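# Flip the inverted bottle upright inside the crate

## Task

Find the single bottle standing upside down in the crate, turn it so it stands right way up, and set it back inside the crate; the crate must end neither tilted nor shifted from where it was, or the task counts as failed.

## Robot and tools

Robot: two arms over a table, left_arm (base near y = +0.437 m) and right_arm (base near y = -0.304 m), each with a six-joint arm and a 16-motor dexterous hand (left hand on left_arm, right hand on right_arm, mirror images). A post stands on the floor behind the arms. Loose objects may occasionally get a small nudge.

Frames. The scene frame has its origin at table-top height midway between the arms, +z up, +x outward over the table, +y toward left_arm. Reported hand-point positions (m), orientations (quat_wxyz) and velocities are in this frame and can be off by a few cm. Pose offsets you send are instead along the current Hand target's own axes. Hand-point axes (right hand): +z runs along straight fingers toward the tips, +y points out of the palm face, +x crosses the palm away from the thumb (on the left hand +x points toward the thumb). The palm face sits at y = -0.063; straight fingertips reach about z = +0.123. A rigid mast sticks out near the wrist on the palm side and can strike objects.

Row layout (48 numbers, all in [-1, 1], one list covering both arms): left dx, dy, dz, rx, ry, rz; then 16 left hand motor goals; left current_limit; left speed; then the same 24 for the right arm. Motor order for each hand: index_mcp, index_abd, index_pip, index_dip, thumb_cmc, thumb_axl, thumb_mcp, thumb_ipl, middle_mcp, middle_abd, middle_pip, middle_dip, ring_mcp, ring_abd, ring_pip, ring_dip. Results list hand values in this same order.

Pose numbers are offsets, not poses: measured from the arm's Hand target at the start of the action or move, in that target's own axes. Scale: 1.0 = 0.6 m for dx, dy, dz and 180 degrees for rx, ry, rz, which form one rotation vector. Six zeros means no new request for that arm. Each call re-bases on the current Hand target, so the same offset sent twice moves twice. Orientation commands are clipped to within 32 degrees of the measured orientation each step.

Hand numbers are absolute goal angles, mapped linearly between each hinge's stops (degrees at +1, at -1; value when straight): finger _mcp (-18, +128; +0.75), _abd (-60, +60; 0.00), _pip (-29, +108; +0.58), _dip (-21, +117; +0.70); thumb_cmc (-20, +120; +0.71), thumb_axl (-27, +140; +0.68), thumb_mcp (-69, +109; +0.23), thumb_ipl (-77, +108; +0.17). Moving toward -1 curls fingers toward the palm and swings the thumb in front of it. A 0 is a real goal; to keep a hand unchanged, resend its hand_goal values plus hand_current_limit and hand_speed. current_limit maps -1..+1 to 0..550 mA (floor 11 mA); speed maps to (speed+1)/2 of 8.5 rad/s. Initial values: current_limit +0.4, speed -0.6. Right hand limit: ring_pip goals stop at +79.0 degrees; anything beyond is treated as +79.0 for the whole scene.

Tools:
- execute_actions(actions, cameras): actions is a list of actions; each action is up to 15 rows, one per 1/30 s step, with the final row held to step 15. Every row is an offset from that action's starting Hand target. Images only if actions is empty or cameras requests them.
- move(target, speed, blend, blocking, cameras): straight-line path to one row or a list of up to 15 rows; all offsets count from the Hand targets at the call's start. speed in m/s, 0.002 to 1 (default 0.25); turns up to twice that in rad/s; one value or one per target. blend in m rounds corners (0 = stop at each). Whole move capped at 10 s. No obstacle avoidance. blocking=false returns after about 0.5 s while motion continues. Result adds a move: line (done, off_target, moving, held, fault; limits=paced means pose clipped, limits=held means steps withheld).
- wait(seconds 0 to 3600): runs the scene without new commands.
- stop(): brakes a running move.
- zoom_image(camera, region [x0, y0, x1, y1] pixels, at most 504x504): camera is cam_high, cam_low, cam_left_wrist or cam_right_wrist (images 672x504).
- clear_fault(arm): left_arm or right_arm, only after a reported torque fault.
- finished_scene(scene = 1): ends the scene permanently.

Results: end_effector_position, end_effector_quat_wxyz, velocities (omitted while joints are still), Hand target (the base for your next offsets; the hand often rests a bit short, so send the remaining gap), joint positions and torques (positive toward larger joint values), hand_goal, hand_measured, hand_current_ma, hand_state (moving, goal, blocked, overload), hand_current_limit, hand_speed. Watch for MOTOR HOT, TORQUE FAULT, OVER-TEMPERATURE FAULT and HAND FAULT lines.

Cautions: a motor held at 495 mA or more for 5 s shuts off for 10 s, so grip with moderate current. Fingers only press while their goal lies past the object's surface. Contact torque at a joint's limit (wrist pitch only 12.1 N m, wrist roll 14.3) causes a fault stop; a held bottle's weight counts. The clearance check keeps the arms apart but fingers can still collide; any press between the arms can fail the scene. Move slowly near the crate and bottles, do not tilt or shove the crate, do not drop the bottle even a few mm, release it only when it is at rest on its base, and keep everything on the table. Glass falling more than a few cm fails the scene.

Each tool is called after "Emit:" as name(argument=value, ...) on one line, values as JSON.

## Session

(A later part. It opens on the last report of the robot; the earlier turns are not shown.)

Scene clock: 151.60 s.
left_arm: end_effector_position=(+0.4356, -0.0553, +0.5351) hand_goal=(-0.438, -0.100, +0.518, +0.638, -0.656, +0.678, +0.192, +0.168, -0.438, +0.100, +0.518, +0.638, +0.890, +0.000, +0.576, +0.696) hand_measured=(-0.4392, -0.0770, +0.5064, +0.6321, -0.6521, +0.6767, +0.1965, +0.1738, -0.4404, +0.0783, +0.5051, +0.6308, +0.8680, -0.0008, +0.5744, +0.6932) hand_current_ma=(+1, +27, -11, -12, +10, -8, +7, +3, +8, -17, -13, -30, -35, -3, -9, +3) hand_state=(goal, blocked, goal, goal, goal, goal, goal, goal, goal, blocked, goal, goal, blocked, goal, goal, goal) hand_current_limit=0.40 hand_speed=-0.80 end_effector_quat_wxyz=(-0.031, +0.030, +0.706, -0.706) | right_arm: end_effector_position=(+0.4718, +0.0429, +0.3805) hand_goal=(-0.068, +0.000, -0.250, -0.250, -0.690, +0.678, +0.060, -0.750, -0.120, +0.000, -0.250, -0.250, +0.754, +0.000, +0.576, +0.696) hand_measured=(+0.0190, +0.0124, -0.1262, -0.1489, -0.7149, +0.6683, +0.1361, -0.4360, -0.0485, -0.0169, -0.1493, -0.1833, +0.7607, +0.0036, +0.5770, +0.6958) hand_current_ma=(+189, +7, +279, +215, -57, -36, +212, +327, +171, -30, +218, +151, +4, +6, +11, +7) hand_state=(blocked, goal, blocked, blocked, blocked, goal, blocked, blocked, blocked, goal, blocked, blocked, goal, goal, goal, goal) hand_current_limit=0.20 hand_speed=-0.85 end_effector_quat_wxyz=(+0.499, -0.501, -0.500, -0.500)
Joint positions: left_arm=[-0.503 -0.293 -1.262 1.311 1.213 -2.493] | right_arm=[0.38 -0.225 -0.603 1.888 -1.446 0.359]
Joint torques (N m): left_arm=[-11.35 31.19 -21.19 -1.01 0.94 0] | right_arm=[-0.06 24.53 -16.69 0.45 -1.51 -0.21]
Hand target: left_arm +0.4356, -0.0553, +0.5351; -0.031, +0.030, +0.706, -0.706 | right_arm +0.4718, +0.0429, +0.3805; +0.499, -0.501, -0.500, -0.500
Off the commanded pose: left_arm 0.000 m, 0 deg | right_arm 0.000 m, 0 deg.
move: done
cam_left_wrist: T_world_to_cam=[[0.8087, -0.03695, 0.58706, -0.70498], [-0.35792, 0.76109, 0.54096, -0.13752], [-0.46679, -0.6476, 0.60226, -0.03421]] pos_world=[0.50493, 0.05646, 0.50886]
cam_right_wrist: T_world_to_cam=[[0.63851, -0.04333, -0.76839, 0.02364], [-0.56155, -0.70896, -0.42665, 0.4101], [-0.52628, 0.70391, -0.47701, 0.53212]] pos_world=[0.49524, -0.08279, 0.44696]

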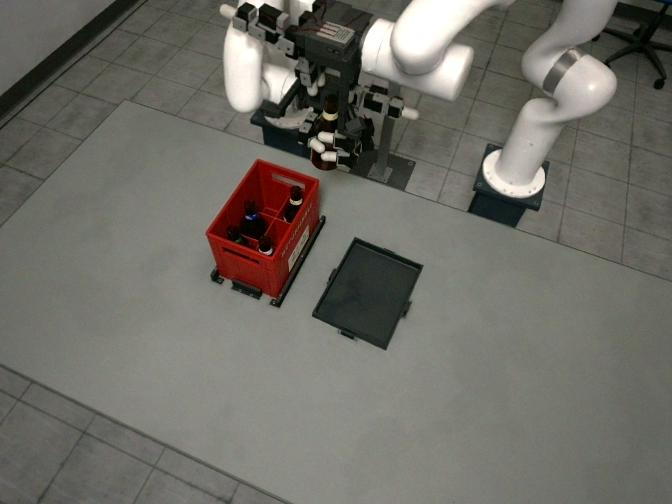

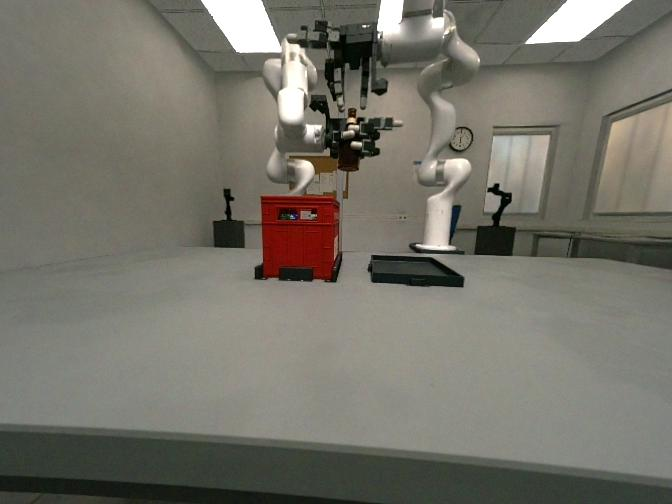

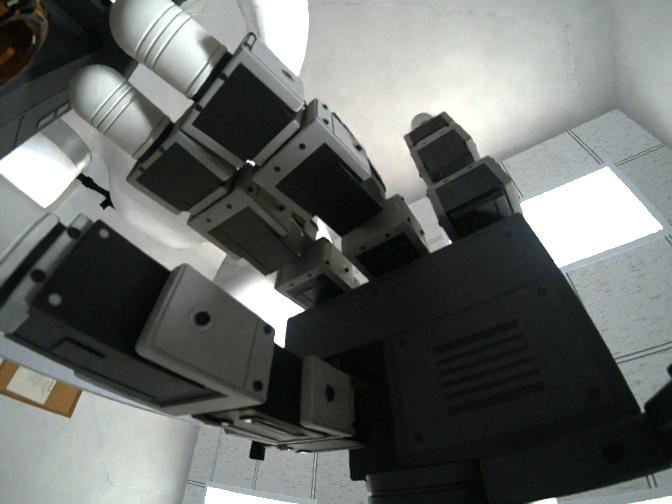

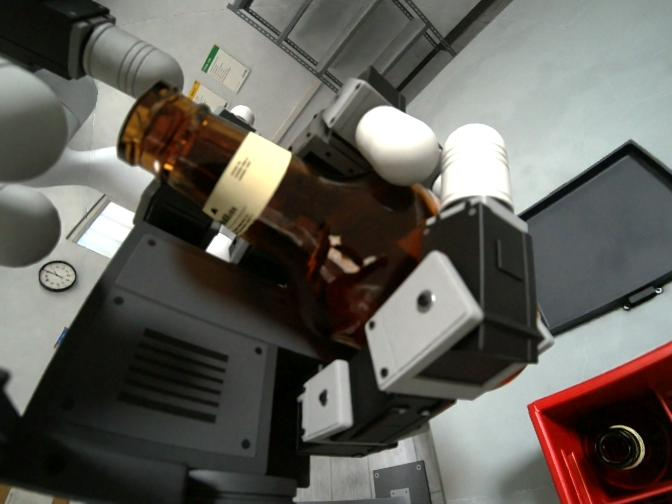

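Emit:
move(target=[-0.006,0.06,-0.0072,0,0,0,-0.438,-0.1,0.518,0.638,-0.657,0.677,0.191,0.168,-0.438,0.1,0.518,0.638,0.89,0,0.576,0.696,0.4,-0.8,0,0,0,0,0,0,-0.068,0,-0.25,-0.25,-0.69,0.678,0.06,-0.75,-0.12,0,-0.25,-0.25,0.754,0,0.576,0.696,0.2,-0.85], speed=0.05, cameras=["all"])

Emit:
zoom_image(camera="cam_high", region=[250, 40, 380, 170])

Emit:
zoom_image(camera="cam_low", region=[290, 30, 410, 150])

Emit:
zoom_image(camera="cam_right_wrist", region=[0, 0, 310, 310])

Scene clock: 157.47 s.
left_arm: end_effector_position=(+0.4395, -0.0513, +0.4991) hand_goal=(-0.438, -0.100, +0.518, +0.638, -0.656, +0.678, +0.192, +0.168, -0.438, +0.100, +0.518, +0.638, +0.890, +0.000, +0.576, +0.696) hand_measured=(-0.4404, -0.0755, +0.5077, +0.6321, -0.6521, +0.6767, +0.1965, +0.1738, -0.4404, +0.0769, +0.5051, +0.6308, +0.8680, -0.0023, +0.5731, +0.6920) hand_current_ma=(-6, +20, -11, +7, +5, -20, +19, +20, -4, -25, -28, -5, -27, -3, -16, +1) hand_state=(goal, blocked, goal, goal, goal, goal, goal, goal, goal, blocked, goal, goal, blocked, goal, goal, goal) hand_current_limit=0.40 hand_speed=-0.80 end_effector_quat_wxyz=(-0.031, +0.030, +0.706, -0.706) | right_arm: end_effector_position=(+0.4718, +0.0429, +0.3805) hand_goal=(-0.068, +0.000, -0.250, -0.250, -0.690, +0.678, +0.060, -0.750, -0.120, +0.000, -0.250, -0.250, +0.754, +0.000, +0.576, +0.696) hand_measured=(+0.0202, +0.0139, -0.1249, -0.1489, -0.7137, +0.6683, +0.1361, -0.4360, -0.0485, -0.0169, -0.1493, -0.1833, +0.7607, +0.0036, +0.5770, +0.6958) hand_current_ma=(+202, +23, +283, +225, -59, -29, +214, +329, +168, -27, +220, +153, +10, +1, +4, +7) hand_state=(blocked, goal, blocked, blocked, blocked, goal, blocked, blocked, blocked, goal, blocked, blocked, goal, goal, goal, goal) hand_current_limit=0.20 hand_speed=-0.85 end_effector_quat_wxyz=(+0.499, -0.501, -0.500, -0.500)
Joint positions: left_arm=[-0.493 -0.324 -1.218 1.292 1.241 -2.419] | right_arm=[0.38 -0.225 -0.603 1.888 -1.446 0.359]
Joint torques (N m): left_arm=[0 31.96 -20.95 -0.95 1.03 1.98] | right_arm=[-0.06 24.53 -16.69 0.45 -1.51 -0.21]
Hand target: left_arm +0.4395, -0.0513, +0.4990; -0.031, +0.030, +0.706, -0.706 | right_arm +0.4718, +0.0429, +0.3805; +0.499, -0.501, -0.500, -0.500
Off the commanded pose: left_arm 0.000 m, 0 deg | right_arm 0.000 m, 0 deg.
move: done
cam_left_wrist: T_world_to_cam=[[0.80873, -0.03692, 0.58702, -0.68685], [-0.3579, 0.76112, 0.54093, -0.11962], [-0.46676, -0.64756, 0.60233, -0.00823]] pos_world=[0.50883, 0.06036, 0.47286]
cam_right_wrist: T_world_to_cam=[[0.63851, -0.04333, -0.76839, 0.02364], [-0.56155, -0.70896, -0.42665, 0.4101], [-0.52628, 0.70391, -0.47701, 0.53212]] pos_world=[0.49524, -0.08279, 0.44696]

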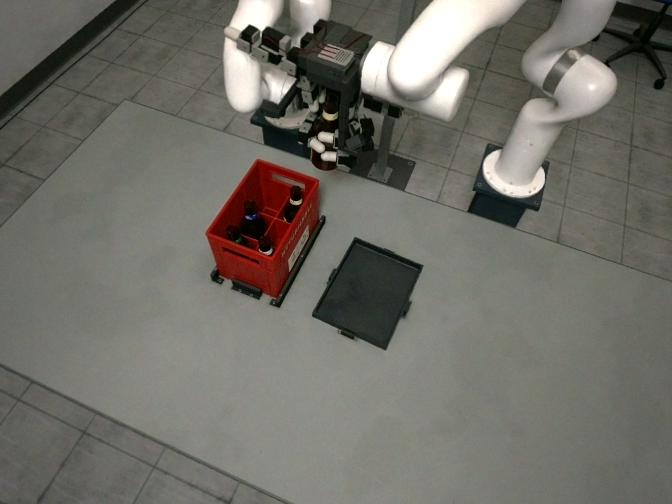

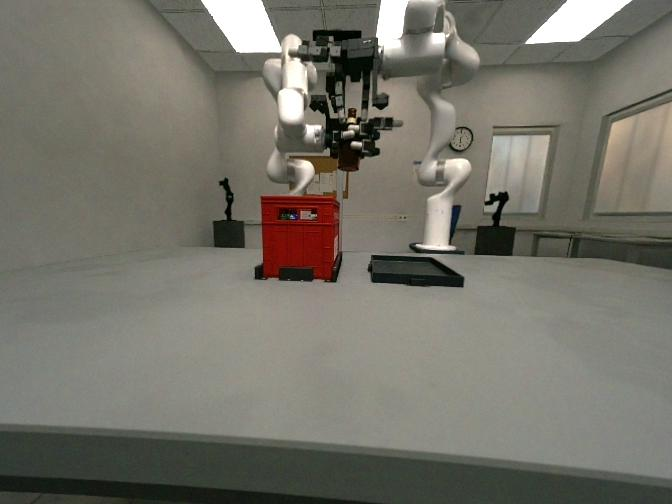

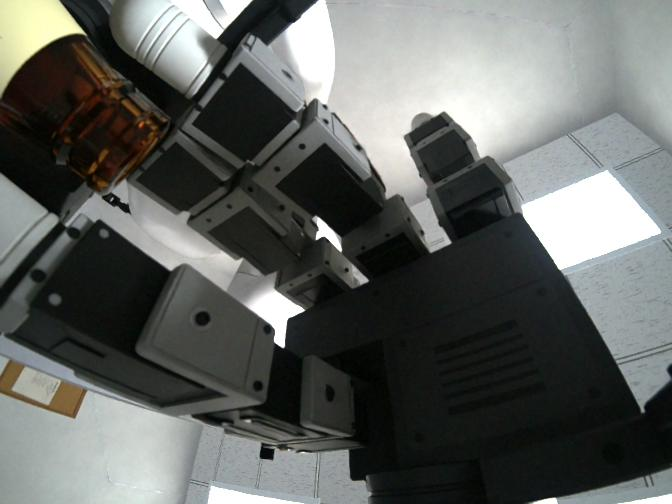

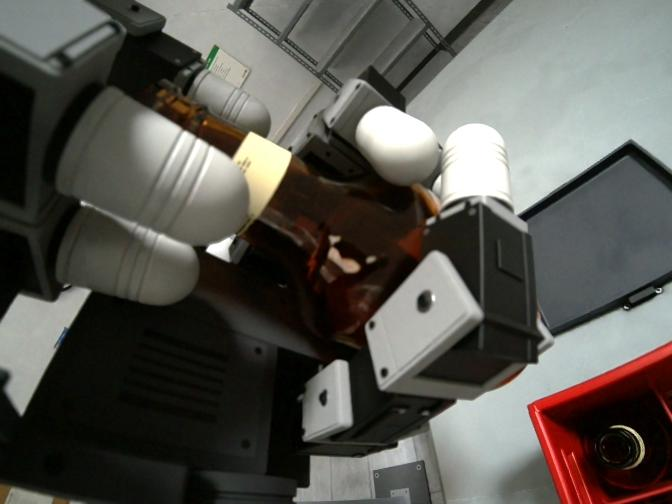

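Scaled by 3.877 from the camera's image (finer frame: 960x720).

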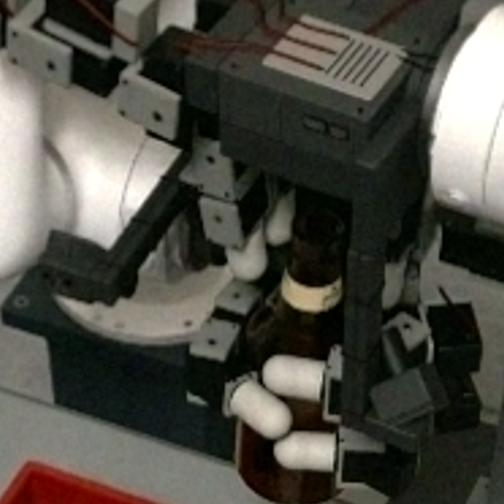

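Scaled by 4.200 from the camera's image (finer frame: 960x720).

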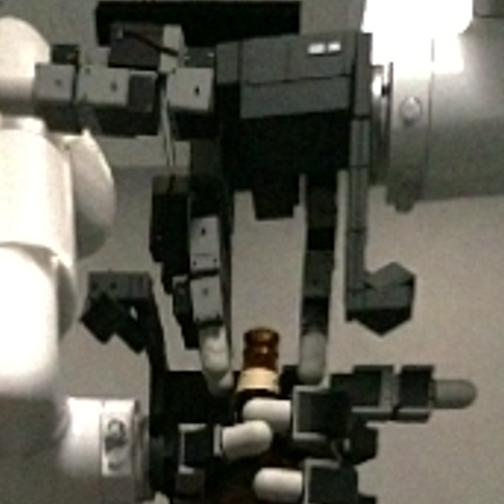

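Scaled by 1.626 from the camera's image (finer frame: 960x720).

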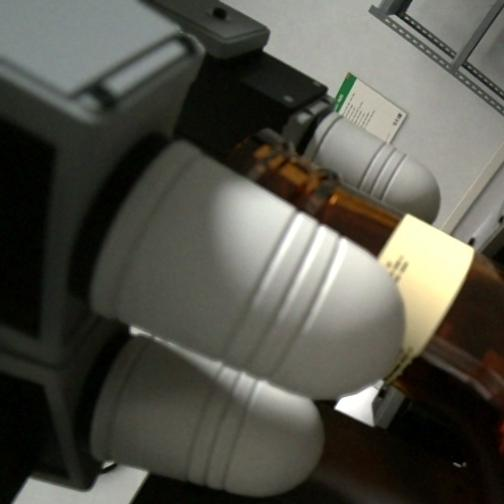

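Emit:
move(target=[0,0,0,0,0,0,-0.575,-0.11,0.518,0.638,-0.657,0.677,0.04,0.168,-0.575,0.11,0.518,0.638,0.89,0,0.576,0.696,0.4,-0.88,0,0,0,0,0,0,-0.068,0,-0.25,-0.25,-0.69,0.678,0.06,-0.75,-0.12,0,-0.25,-0.25,0.754,0,0.576,0.696,0.2,-0.85], speed=0.05, cameras=["all"])

Emit:
zoom_image(camera="cam_high", region=[290, 60, 370, 140])

Emit:
zoom_image(camera="cam_left_wrist", region=[0, 0, 250, 250])

Emit:
zoom_image(camera="cam_right_wrist", region=[0, 0, 310, 310])

Scene clock: 160.67 s.
left_arm: end_effector_position=(+0.4395, -0.0513, +0.4991) hand_goal=(-0.574, -0.110, +0.518, +0.638, -0.656, +0.678, +0.040, +0.168, -0.574, +0.110, +0.518, +0.638, +0.890, +0.000, +0.576, +0.696) hand_measured=(-0.5333, -0.0755, +0.5218, +0.6346, -0.6521, +0.6756, +0.1015, +0.1748, -0.5224, +0.0769, +0.5256, +0.6359, +0.8668, -0.0023, +0.5744, +0.6920) hand_current_ma=(+61, +21, +5, +5, +15, +1, +121, -4, +74, -41, +13, -17, -9, +11, -7, -11) hand_state=(blocked, blocked, goal, goal, goal, goal, moving, goal, blocked, blocked, goal, goal, blocked, goal, goal, goal) hand_current_limit=0.40 hand_speed=-0.88 end_effector_quat_wxyz=(-0.031, +0.030, +0.706, -0.706) | right_arm: end_effector_position=(+0.4718, +0.0429, +0.3805) hand_goal=(-0.068, +0.000, -0.250, -0.250, -0.690, +0.678, +0.060, -0.750, -0.120, +0.000, -0.250, -0.250, +0.754, +0.000, +0.576, +0.696) hand_measured=(+0.0202, +0.0139, -0.1262, -0.1489, -0.7124, +0.6683, +0.1361, -0.4379, -0.0485, -0.0184, -0.1493, -0.1833, +0.7607, +0.0036, +0.5770, +0.6958) hand_current_ma=(+195, +17, +283, +223, -52, -30, +219, +331, +164, -21, +217, +149, +9, +7, +10, +6) hand_state=(blocked, goal, blocked, blocked, blocked, goal, blocked, blocked, blocked, goal, blocked, blocked, goal, goal, goal, goal) hand_current_limit=0.20 hand_speed=-0.85 end_effector_quat_wxyz=(+0.499, -0.501, -0.500, -0.500)
Joint positions: left_arm=[-0.493 -0.324 -1.218 1.292 1.241 -2.419] | right_arm=[0.38 -0.225 -0.603 1.888 -1.446 0.359]
Joint torques (N m): left_arm=[0 31.96 -20.94 -0.94 1.02 0] | right_arm=[-0.06 24.53 -16.69 0.45 -1.51 -0.21]
Hand target: left_arm +0.4395, -0.0513, +0.4990; -0.031, +0.030, +0.706, -0.706 | right_arm +0.4718, +0.0429, +0.3805; +0.499, -0.501, -0.500, -0.500
Off the commanded pose: left_arm 0.000 m, 0 deg | right_arm 0.000 m, 0 deg.
move: done
cam_left_wrist: T_world_to_cam=[[0.80873, -0.03692, 0.58702, -0.6868], [-0.3579, 0.76112, 0.54093, -0.11957], [-0.46676, -0.64756, 0.60233, -0.00817]] pos_world=[0.50883, 0.06036, 0.47276]
cam_right_wrist: T_world_to_cam=[[0.63851, -0.04344, -0.76839, 0.02363], [-0.56157, -0.70899, -0.42657, 0.41008], [-0.52625, 0.70388, -0.47709, 0.53214]] pos_world=[0.49524, -0.08279, 0.44697]

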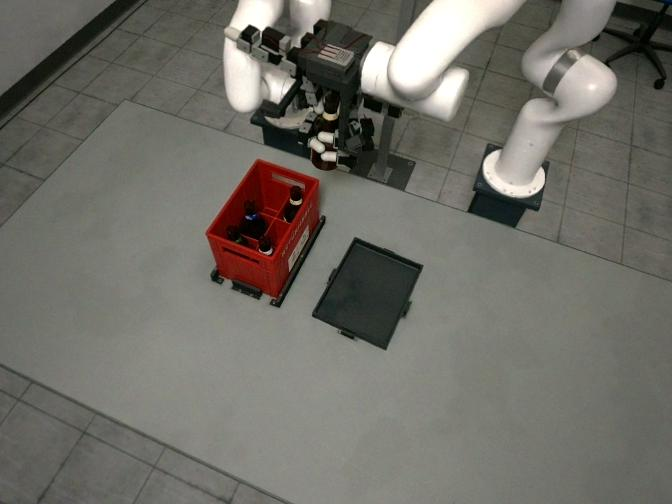

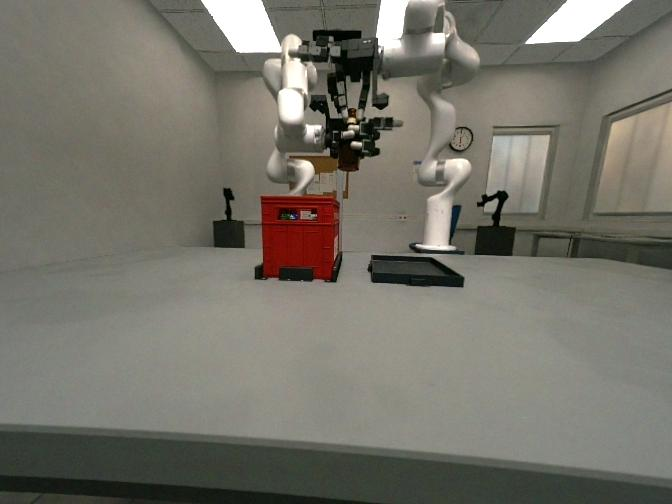

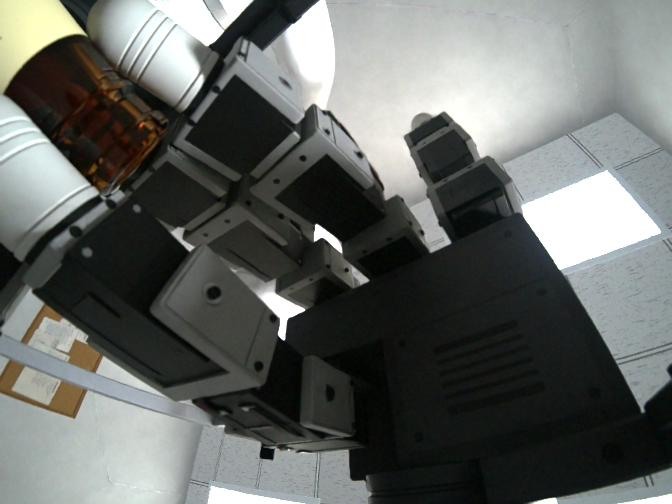

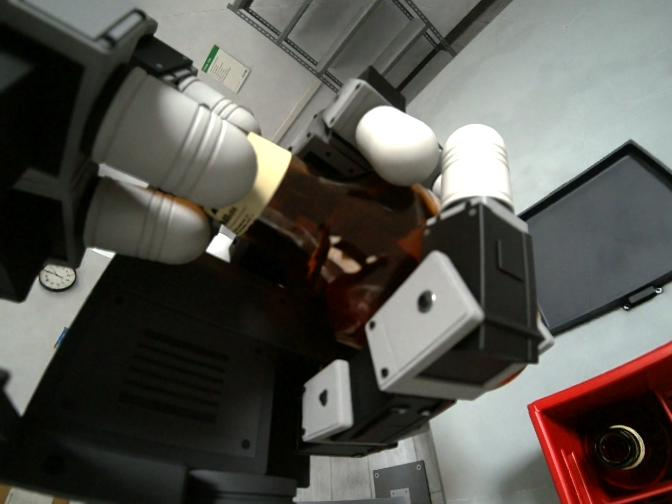

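Scaled by 6.300 from the camera's image (finer frame: 960x720).

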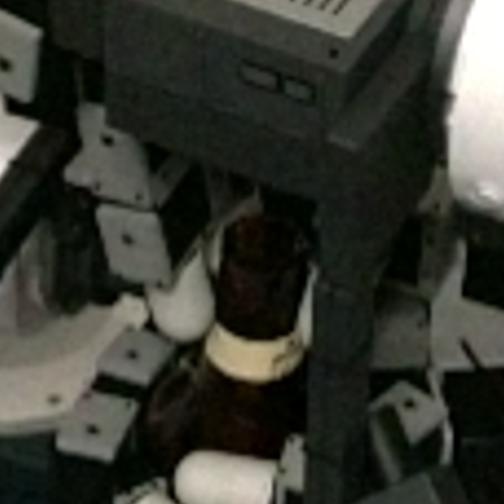

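Scaled by 2.016 from the camera's image (finer frame: 960x720).

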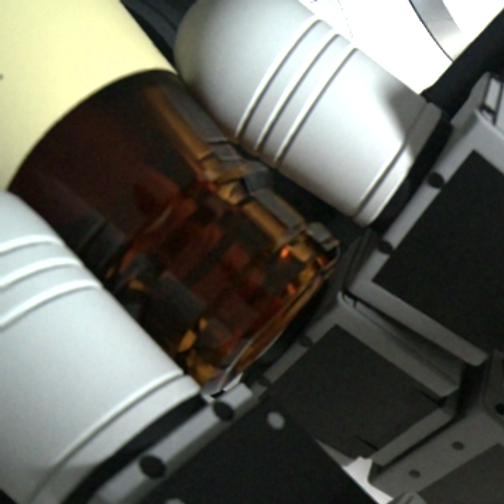

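Scaled by 1.626 from the camera's image (finer frame: 960x720).

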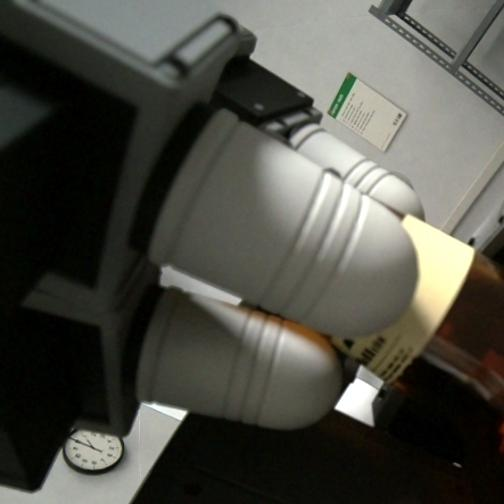

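Emit:
move(target=[0,0,0,0,0,0,-0.7,-0.12,0.5,0.62,-0.657,0.677,-0.12,0.13,-0.7,0.12,0.5,0.62,0.89,0,0.576,0.696,0.76,-0.88,0,0,0,0,0,0,-0.068,0,-0.25,-0.25,-0.69,0.678,0.06,-0.75,-0.12,0,-0.25,-0.25,0.754,0,0.576,0.696,0.2,-0.85], speed=0.05, cameras=["cam_low","cam_left_wrist"])

Emit:
zoom_image(camera="cam_low", region=[290, 30, 410, 150])

Emit:
zoom_image(camera="cam_left_wrist", region=[0, 0, 250, 250])

Scene clock: 161.97 s.
left_arm: end_effector_position=(+0.4395, -0.0513, +0.4991) hand_goal=(-0.700, -0.120, +0.500, +0.620, -0.656, +0.678, -0.120, +0.130, -0.700, +0.120, +0.500, +0.620, +0.890, +0.000, +0.576, +0.696) hand_measured=(-0.5466, -0.0755, +0.5410, +0.6372, -0.6521, +0.6756, +0.1015, +0.1757, -0.5369, +0.0783, +0.5475, +0.6372, +0.8668, -0.0023, +0.5744, +0.6932) hand_current_ma=(+255, +28, +56, +33, +1, -4, +463, +80, +280, -51, +79, +11, -19, -4, -11, -3) hand_state=(blocked, blocked, blocked, goal, goal, goal, moving, blocked, blocked, blocked, blocked, goal, blocked, goal, goal, goal) hand_current_limit=0.76 hand_speed=-0.88 end_effector_quat_wxyz=(-0.031, +0.030, +0.706, -0.706) | right_arm: end_effector_position=(+0.4718, +0.0429, +0.3805) hand_goal=(-0.068, +0.000, -0.250, -0.250, -0.690, +0.678, +0.060, -0.750, -0.120, +0.000, -0.250, -0.250, +0.754, +0.000, +0.576, +0.696) hand_measured=(+0.0202, +0.0153, -0.1262, -0.1489, -0.7124, +0.6672, +0.1371, -0.4388, -0.0485, -0.0184, -0.1493, -0.1846, +0.7607, +0.0036, +0.5770, +0.6958) hand_current_ma=(+197, +15, +277, +221, -55, -35, +219, +326, +173, -27, +217, +142, +5, +7, +11, +9) hand_state=(blocked, goal, blocked, blocked, blocked, goal, blocked, blocked, blocked, goal, blocked, blocked, goal, goal, goal, goal) hand_current_limit=0.20 hand_speed=-0.85 end_effector_quat_wxyz=(+0.499, -0.501, -0.500, -0.500)
Joint positions: left_arm=[-0.493 -0.324 -1.218 1.292 1.241 -2.419] | right_arm=[0.38 -0.225 -0.603 1.888 -1.446 0.359]
Joint torques (N m): left_arm=[0 31.96 -20.94 -0.94 1.02 0] | right_arm=[-0.06 24.53 -16.69 0.45 -1.51 -0.21]
Hand target: left_arm +0.4395, -0.0513, +0.4990; -0.031, +0.030, +0.706, -0.706 | right_arm +0.4718, +0.0429, +0.3805; +0.499, -0.501, -0.500, -0.500
Off the commanded pose: left_arm 0.000 m, 0 deg | right_arm 0.000 m, 0 deg.
move: done
cam_left_wrist: T_world_to_cam=[[0.80873, -0.03692, 0.58702, -0.6868], [-0.3579, 0.76112, 0.54093, -0.11957], [-0.46676, -0.64756, 0.60233, -0.00817]] pos_world=[0.50883, 0.06036, 0.47276]

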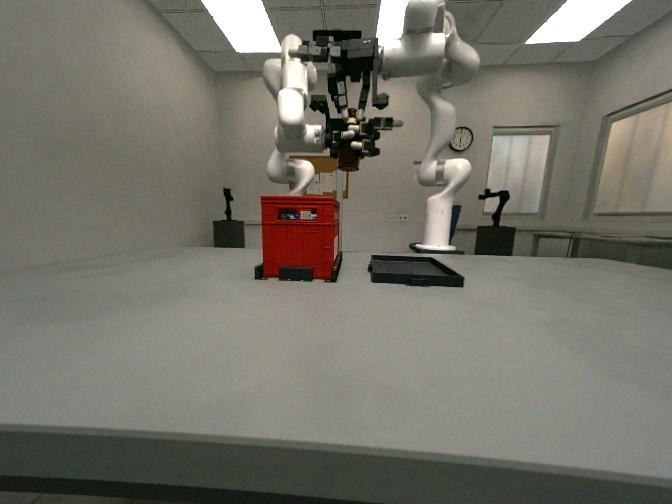

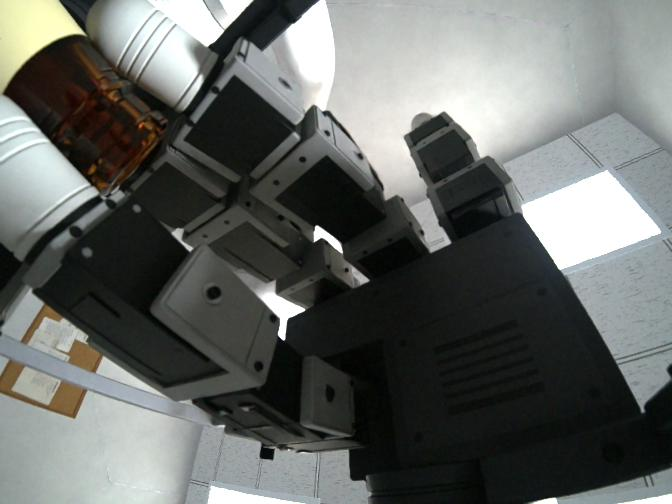

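Scaled by 4.200 from the camera's image (finer frame: 960x720).

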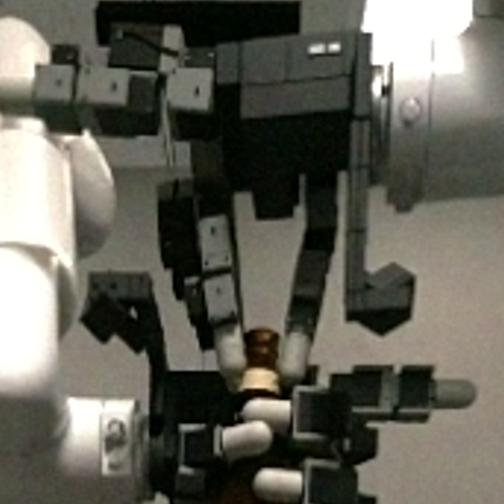

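Scaled by 2.016 from the camera's image (finer frame: 960x720).

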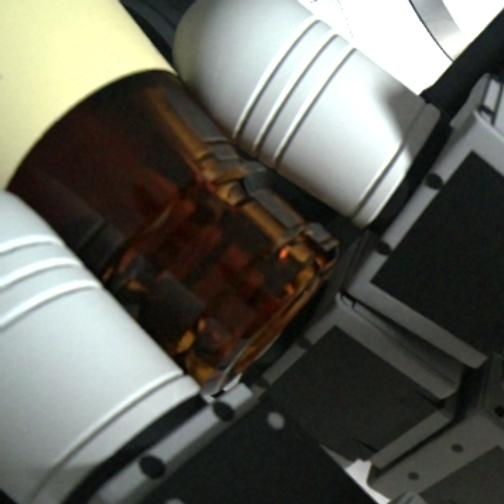

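Emit:
move(target=[[0,0,0,0,0,0,-0.7,-0.12,0.5,0.62,-0.657,0.677,-0.12,0.13,-0.7,0.12,0.5,0.62,0.89,0,0.576,0.696,0.76,-0.88,0,0,0,0,0,0,0.02,0,-0.126,-0.149,-0.71,0.678,0.136,-0.43,-0.048,0,-0.149,-0.183,0.754,0,0.576,0.696,0.0,-0.85],[0,0,0,0,0,0,-0.7,-0.12,0.5,0.62,-0.657,0.677,-0.12,0.13,-0.7,0.12,0.5,0.62,0.89,0,0.576,0.696,0.76,-0.88,0,0,0,0,0,0,0.137,0,-0.05,0.043,-0.69,0.678,0.2,-0.1,0.137,0,-0.05,0.043,0.754,0,0.576,0.696,0.1,-0.85]], speed=0.05, cameras=["all"])

Emit:
zoom_image(camera="cam_low", region=[290, 30, 410, 150])

Scene clock: 165.00 s.
left_arm: end_effector_position=(+0.4395, -0.0513, +0.4990) hand_goal=(-0.700, -0.120, +0.500, +0.620, -0.656, +0.678, -0.120, +0.130, -0.700, +0.120, +0.500, +0.620, +0.890, +0.000, +0.576, +0.696) hand_measured=(-0.5586, -0.0682, +0.5436, +0.6385, -0.6509, +0.6788, +0.0906, +0.1757, -0.5405, +0.0666, +0.5539, +0.6436, +0.8680, -0.0023, +0.5744, +0.6932) hand_current_ma=(+222, +40, +49, +25, +0, -1, +440, +85, +260, -67, +80, +19, -23, -14, -11, +2) hand_state=(blocked, blocked, blocked, goal, goal, goal, blocked, blocked, blocked, blocked, blocked, blocked, blocked, goal, goal, goal) hand_current_limit=0.76 hand_speed=-0.88 end_effector_quat_wxyz=(-0.031, +0.030, +0.706, -0.706) | right_arm: end_effector_position=(+0.4718, +0.0429, +0.3805) hand_goal=(+0.138, +0.000, -0.050, +0.044, -0.690, +0.678, +0.200, -0.100, +0.138, +0.000, -0.050, +0.044, +0.754, +0.000, +0.576, +0.696) hand_measured=(+0.1372, +0.0153, -0.0518, +0.0396, -0.6773, +0.6756, +0.1965, -0.1044, +0.1372, +0.0007, -0.0492, +0.0396, +0.7595, +0.0036, +0.5770, +0.6958) hand_current_ma=(-16, +24, -2, -23, +18, -13, -14, -9, +0, +0, +1, -6, +5, +3, +7, +0) hand_state=(goal, goal, goal, goal, goal, goal, goal, goal, goal, goal, goal, goal, goal, goal, goal, goal) hand_current_limit=0.10 hand_speed=-0.85 end_effector_quat_wxyz=(+0.499, -0.501, -0.500, -0.500)
Joint positions: left_arm=[-0.493 -0.324 -1.218 1.292 1.241 -2.419] | right_arm=[0.38 -0.225 -0.603 1.888 -1.446 0.359]
Joint torques (N m): left_arm=[0 31.96 -20.94 -0.94 1.02 0] | right_arm=[-0.06 24.53 -16.69 0.46 -1.53 -0.21]
Hand target: left_arm +0.4395, -0.0513, +0.4990; -0.031, +0.030, +0.706, -0.706 | right_arm +0.4718, +0.0429, +0.3805; +0.499, -0.501, -0.500, -0.500
Off the commanded pose: left_arm 0.000 m, 0 deg | right_arm 0.000 m, 0 deg.
move: done
cam_left_wrist: T_world_to_cam=[[0.80873, -0.03692, 0.58702, -0.6868], [-0.3579, 0.76112, 0.54093, -0.11957], [-0.46676, -0.64756, 0.60233, -0.00817]] pos_world=[0.50883, 0.06036, 0.47276]
cam_right_wrist: T_world_to_cam=[[0.63855, -0.04338, -0.76835, 0.0236], [-0.56153, -0.709, -0.42663, 0.41008], [-0.52625, 0.70388, -0.47709, 0.53214]] pos_world=[0.49524, -0.08279, 0.44697]

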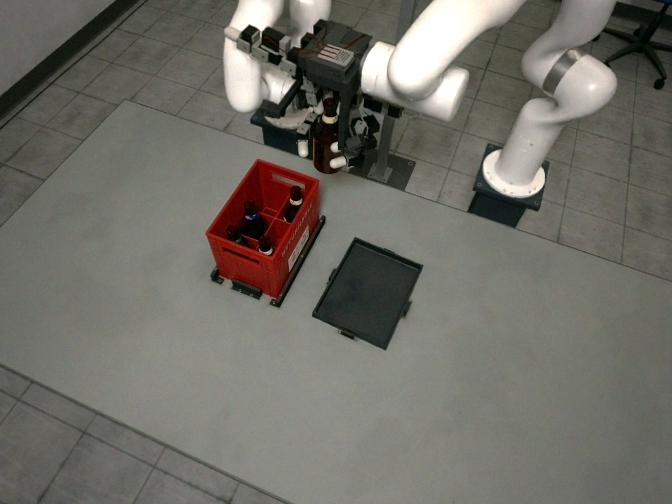

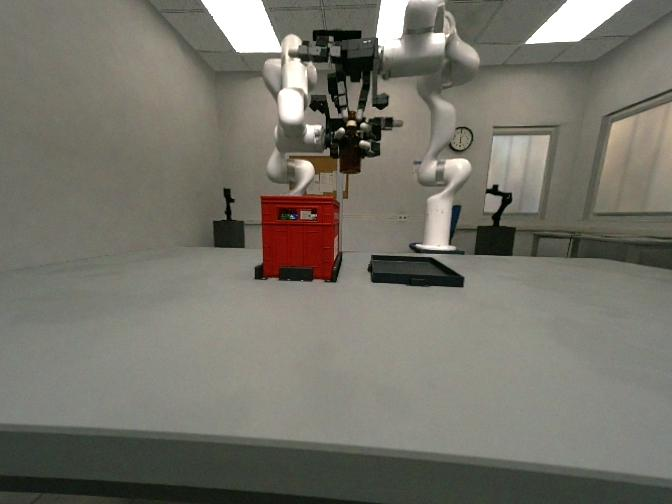

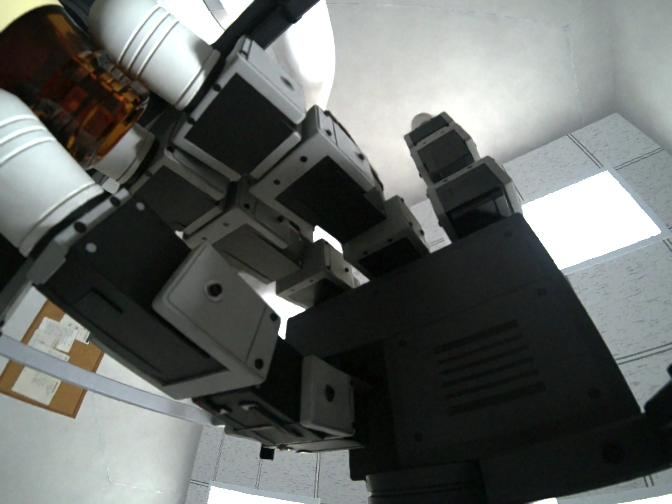

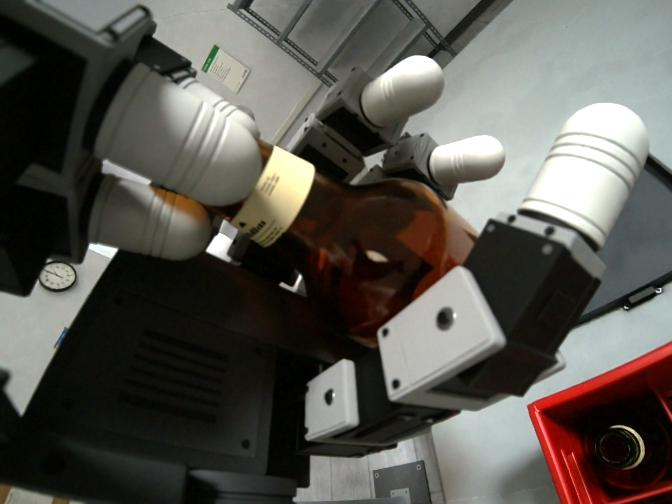

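Scaled by 4.200 from the camera's image (finer frame: 960x720).

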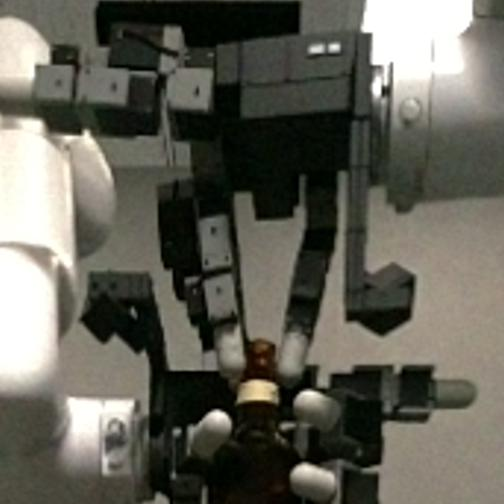

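Emit:
wait(seconds=0.3, cameras=["cam_low","cam_left_wrist"])

Emit:
zoom_image(camera="cam_low", region=[290, 30, 410, 150])

Emit:
zoom_image(camera="cam_left_wrist", region=[0, 0, 250, 250])

Scene clock: 165.97 s.
left_arm: end_effector_position=(+0.4395, -0.0513, +0.4990) hand_goal=(-0.700, -0.120, +0.500, +0.620, -0.656, +0.678, -0.120, +0.130, -0.700, +0.120, +0.500, +0.620, +0.890, +0.000, +0.576, +0.696) hand_measured=(-0.5586, -0.0682, +0.5423, +0.6385, -0.6509, +0.6788, +0.0896, +0.1757, -0.5405, +0.0651, +0.5539, +0.6423, +0.8680, -0.0023, +0.5744, +0.6920) hand_current_ma=(+231, +45, +59, +27, -1, -2, +417, +80, +263, -51, +90, +31, -24, -4, -12, +8) hand_state=(blocked, blocked, blocked, goal, goal, goal, blocked, blocked, blocked, blocked, blocked, blocked, blocked, goal, goal, goal) hand_current_limit=0.76 hand_speed=-0.88 end_effector_quat_wxyz=(-0.031, +0.030, +0.706, -0.706) | right_arm: end_effector_position=(+0.4718, +0.0429, +0.3805) hand_goal=(+0.138, +0.000, -0.050, +0.044, -0.690, +0.678, +0.200, -0.100, +0.138, +0.000, -0.050, +0.044, +0.754, +0.000, +0.576, +0.696) hand_measured=(+0.1360, +0.0153, -0.0518, +0.0396, -0.6773, +0.6756, +0.1955, -0.1044, +0.1384, +0.0007, -0.0492, +0.0384, +0.7607, +0.0036, +0.5770, +0.6958) hand_current_ma=(-15, +15, -4, -14, +17, -11, -13, -11, +0, -7, -4, -3, +5, +4, +6, +8) hand_state=(goal, goal, goal, goal, goal, goal, goal, goal, goal, goal, goal, goal, goal, goal, goal, goal) hand_current_limit=0.10 hand_speed=-0.85 end_effector_quat_wxyz=(+0.499, -0.501, -0.500, -0.500)
Joint positions: left_arm=[-0.493 -0.324 -1.218 1.292 1.241 -2.419] | right_arm=[0.38 -0.225 -0.603 1.888 -1.446 0.359]
Joint torques (N m): left_arm=[0 31.96 -20.94 -0.94 1.02 0] | right_arm=[-0.06 24.53 -16.69 0.46 -1.53 -0.21]
Hand target: left_arm +0.4395, -0.0513, +0.4990; -0.031, +0.030, +0.706, -0.706 | right_arm +0.4718, +0.0429, +0.3805; +0.499, -0.501, -0.500, -0.500
Off the commanded pose: left_arm 0.000 m, 0 deg | right_arm 0.000 m, 0 deg.
wait: 0.30 s; at rest from the start
cam_left_wrist: T_world_to_cam=[[0.80873, -0.03692, 0.58702, -0.6868], [-0.3579, 0.76112, 0.54093, -0.11957], [-0.46676, -0.64756, 0.60233, -0.00817]] pos_world=[0.50883, 0.06036, 0.47276]

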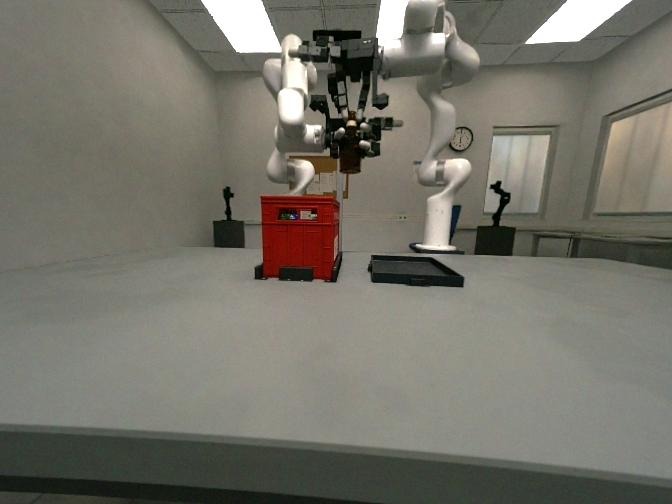

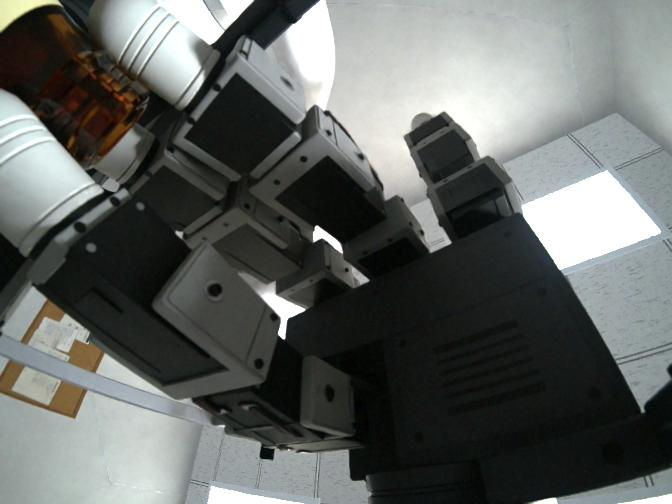

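Scaled by 4.200 from the camera's image (finer frame: 960x720).

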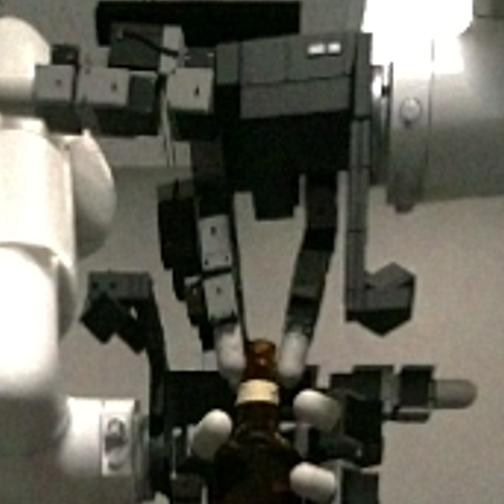

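Scaled by 2.016 from the camera's image (finer frame: 960x720).

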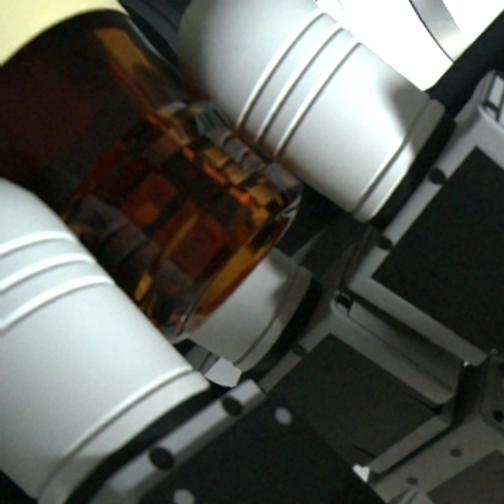

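Emit:
move(target=[[0,0,0,0,0,0,-0.76,-0.12,0.48,0.6,-0.657,0.677,-0.18,0.11,-0.76,0.12,0.48,0.6,0.89,0,0.576,0.696,0.76,-0.88,0,0,0,0,0,0,0.76,0,0.576,0.696,-0.571,0.678,0.3,0.168,0.76,0,0.576,0.696,0.754,0,0.576,0.696,0.4,-0.7],[0,0,0,0,0,0,-0.76,-0.12,0.48,0.6,-0.657,0.677,-0.18,0.11,-0.76,0.12,0.48,0.6,0.89,0,0.576,0.696,0.76,-0.88,0,0,-0.1,0,0,0,0.76,0,0.576,0.696,-0.571,0.678,0.3,0.168,0.76,0,0.576,0.696,0.754,0,0.576,0.696,0.4,-0.7]], speed=0.08, cameras=["all"])

Emit:
zoom_image(camera="cam_low", region=[290, 30, 410, 150])

Scene clock: 169.37 s.
left_arm: end_effector_position=(+0.4395, -0.0513, +0.4990) hand_goal=(-0.760, -0.120, +0.480, +0.600, -0.656, +0.678, -0.180, +0.110, -0.760, +0.120, +0.480, +0.600, +0.890, +0.000, +0.576, +0.696) hand_measured=(-0.5610, -0.0696, +0.5449, +0.6385, -0.6521, +0.6777, +0.0916, +0.1767, -0.5441, +0.0666, +0.5539, +0.6423, +0.8680, -0.0023, +0.5744, +0.6920) hand_current_ma=(+332, +36, +93, +51, +9, +3, +491, +136, +367, -64, +115, +44, -23, +3, -6, -5) hand_state=(blocked, blocked, blocked, blocked, goal, goal, blocked, blocked, blocked, blocked, blocked, blocked, blocked, goal, goal, goal) hand_current_limit=0.76 hand_speed=-0.88 end_effector_quat_wxyz=(-0.031, +0.030, +0.706, -0.706) | right_arm: end_effector_position=(+0.4717, -0.0170, +0.3806) hand_goal=(+0.760, +0.000, +0.576, +0.696, -0.570, +0.678, +0.300, +0.168, +0.760, +0.000, +0.576, +0.696, +0.754, +0.000, +0.576, +0.696) hand_measured=(+0.7607, +0.0153, +0.5770, +0.6932, -0.5517, +0.6746, +0.2994, +0.1662, +0.7607, +0.0036, +0.5782, +0.6932, +0.7583, +0.0036, +0.5770, +0.6971) hand_current_ma=(-9, +11, +0, -13, +29, -19, -5, -9, +7, +2, +2, +3, +0, +6, +12, +6) hand_state=(goal, goal, goal, goal, goal, goal, goal, goal, goal, goal, goal, goal, goal, goal, goal, goal) hand_current_limit=0.40 hand_speed=-0.70 end_effector_quat_wxyz=(+0.499, -0.501, -0.500, -0.500)
Joint positions: left_arm=[-0.493 -0.324 -1.218 1.292 1.241 -2.419] | right_arm=[0.226 -0.191 -0.561 1.744 -1.503 0.364]
Joint torques (N m): left_arm=[0 31.96 -20.94 -0.94 1.02 0] | right_arm=[-0.05 22.96 -16.28 0.54 -1.56 -0.11]
Hand target: left_arm +0.4395, -0.0513, +0.4990; -0.031, +0.030, +0.706, -0.706 | right_arm +0.4717, -0.0171, +0.3806; +0.499, -0.501, -0.500, -0.500
Off the commanded pose: left_arm 0.000 m, 0 deg | right_arm 0.000 m, 0 deg.
move: done
cam_left_wrist: T_world_to_cam=[[0.80873, -0.03692, 0.58702, -0.6868], [-0.3579, 0.76112, 0.54093, -0.11957], [-0.46676, -0.64756, 0.60233, -0.00817]] pos_world=[0.50883, 0.06036, 0.47276]
cam_right_wrist: T_world_to_cam=[[0.63847, -0.04338, -0.76842, 0.0212], [-0.56159, -0.70896, -0.4266, 0.36755], [-0.52628, 0.70391, -0.47701, 0.57435]] pos_world=[0.49514, -0.1428, 0.44706]

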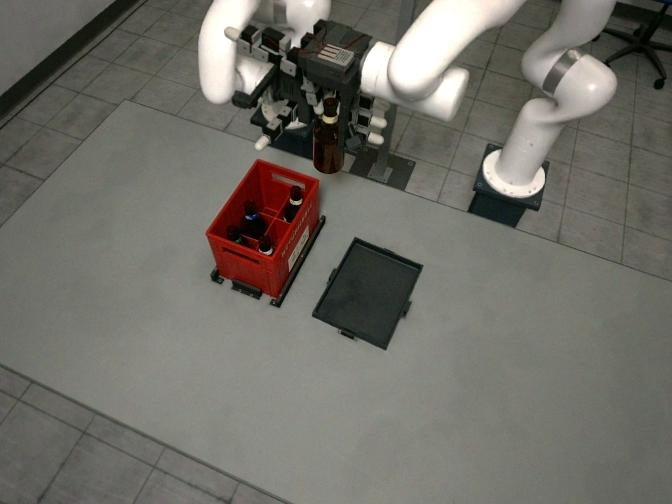

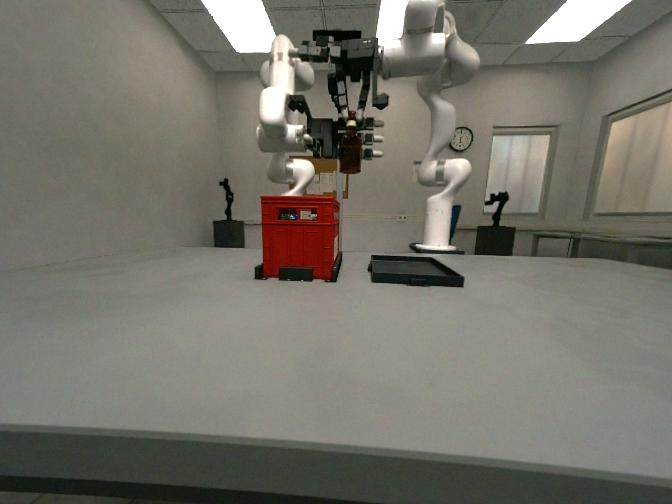

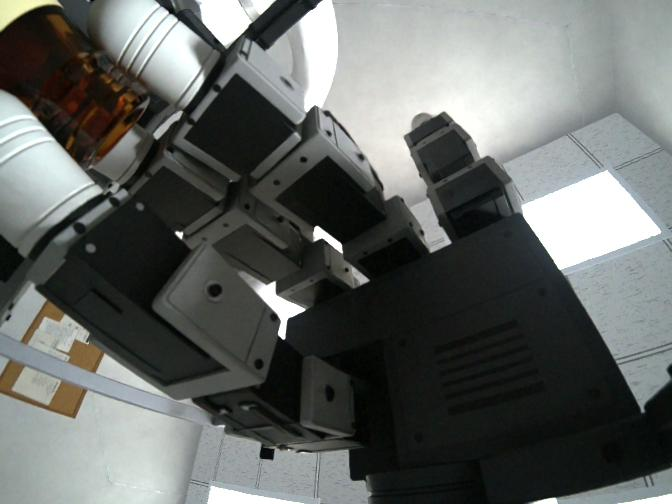

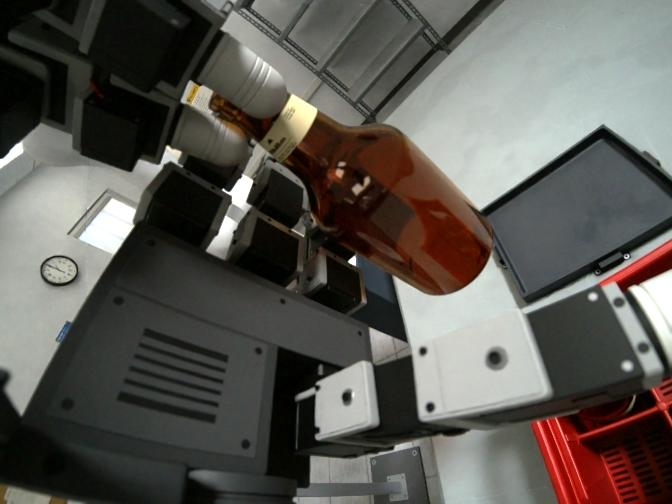

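Scaled by 4.200 from the camera's image (finer frame: 960x720).

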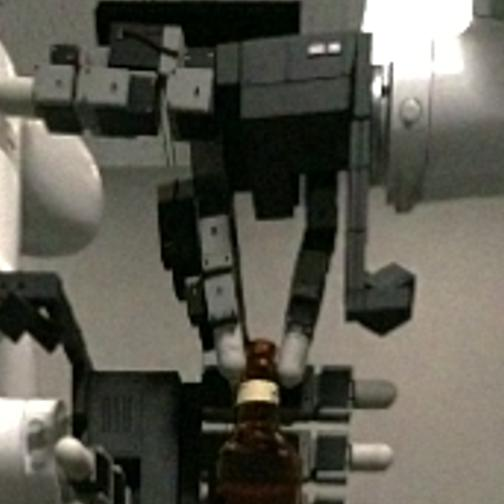

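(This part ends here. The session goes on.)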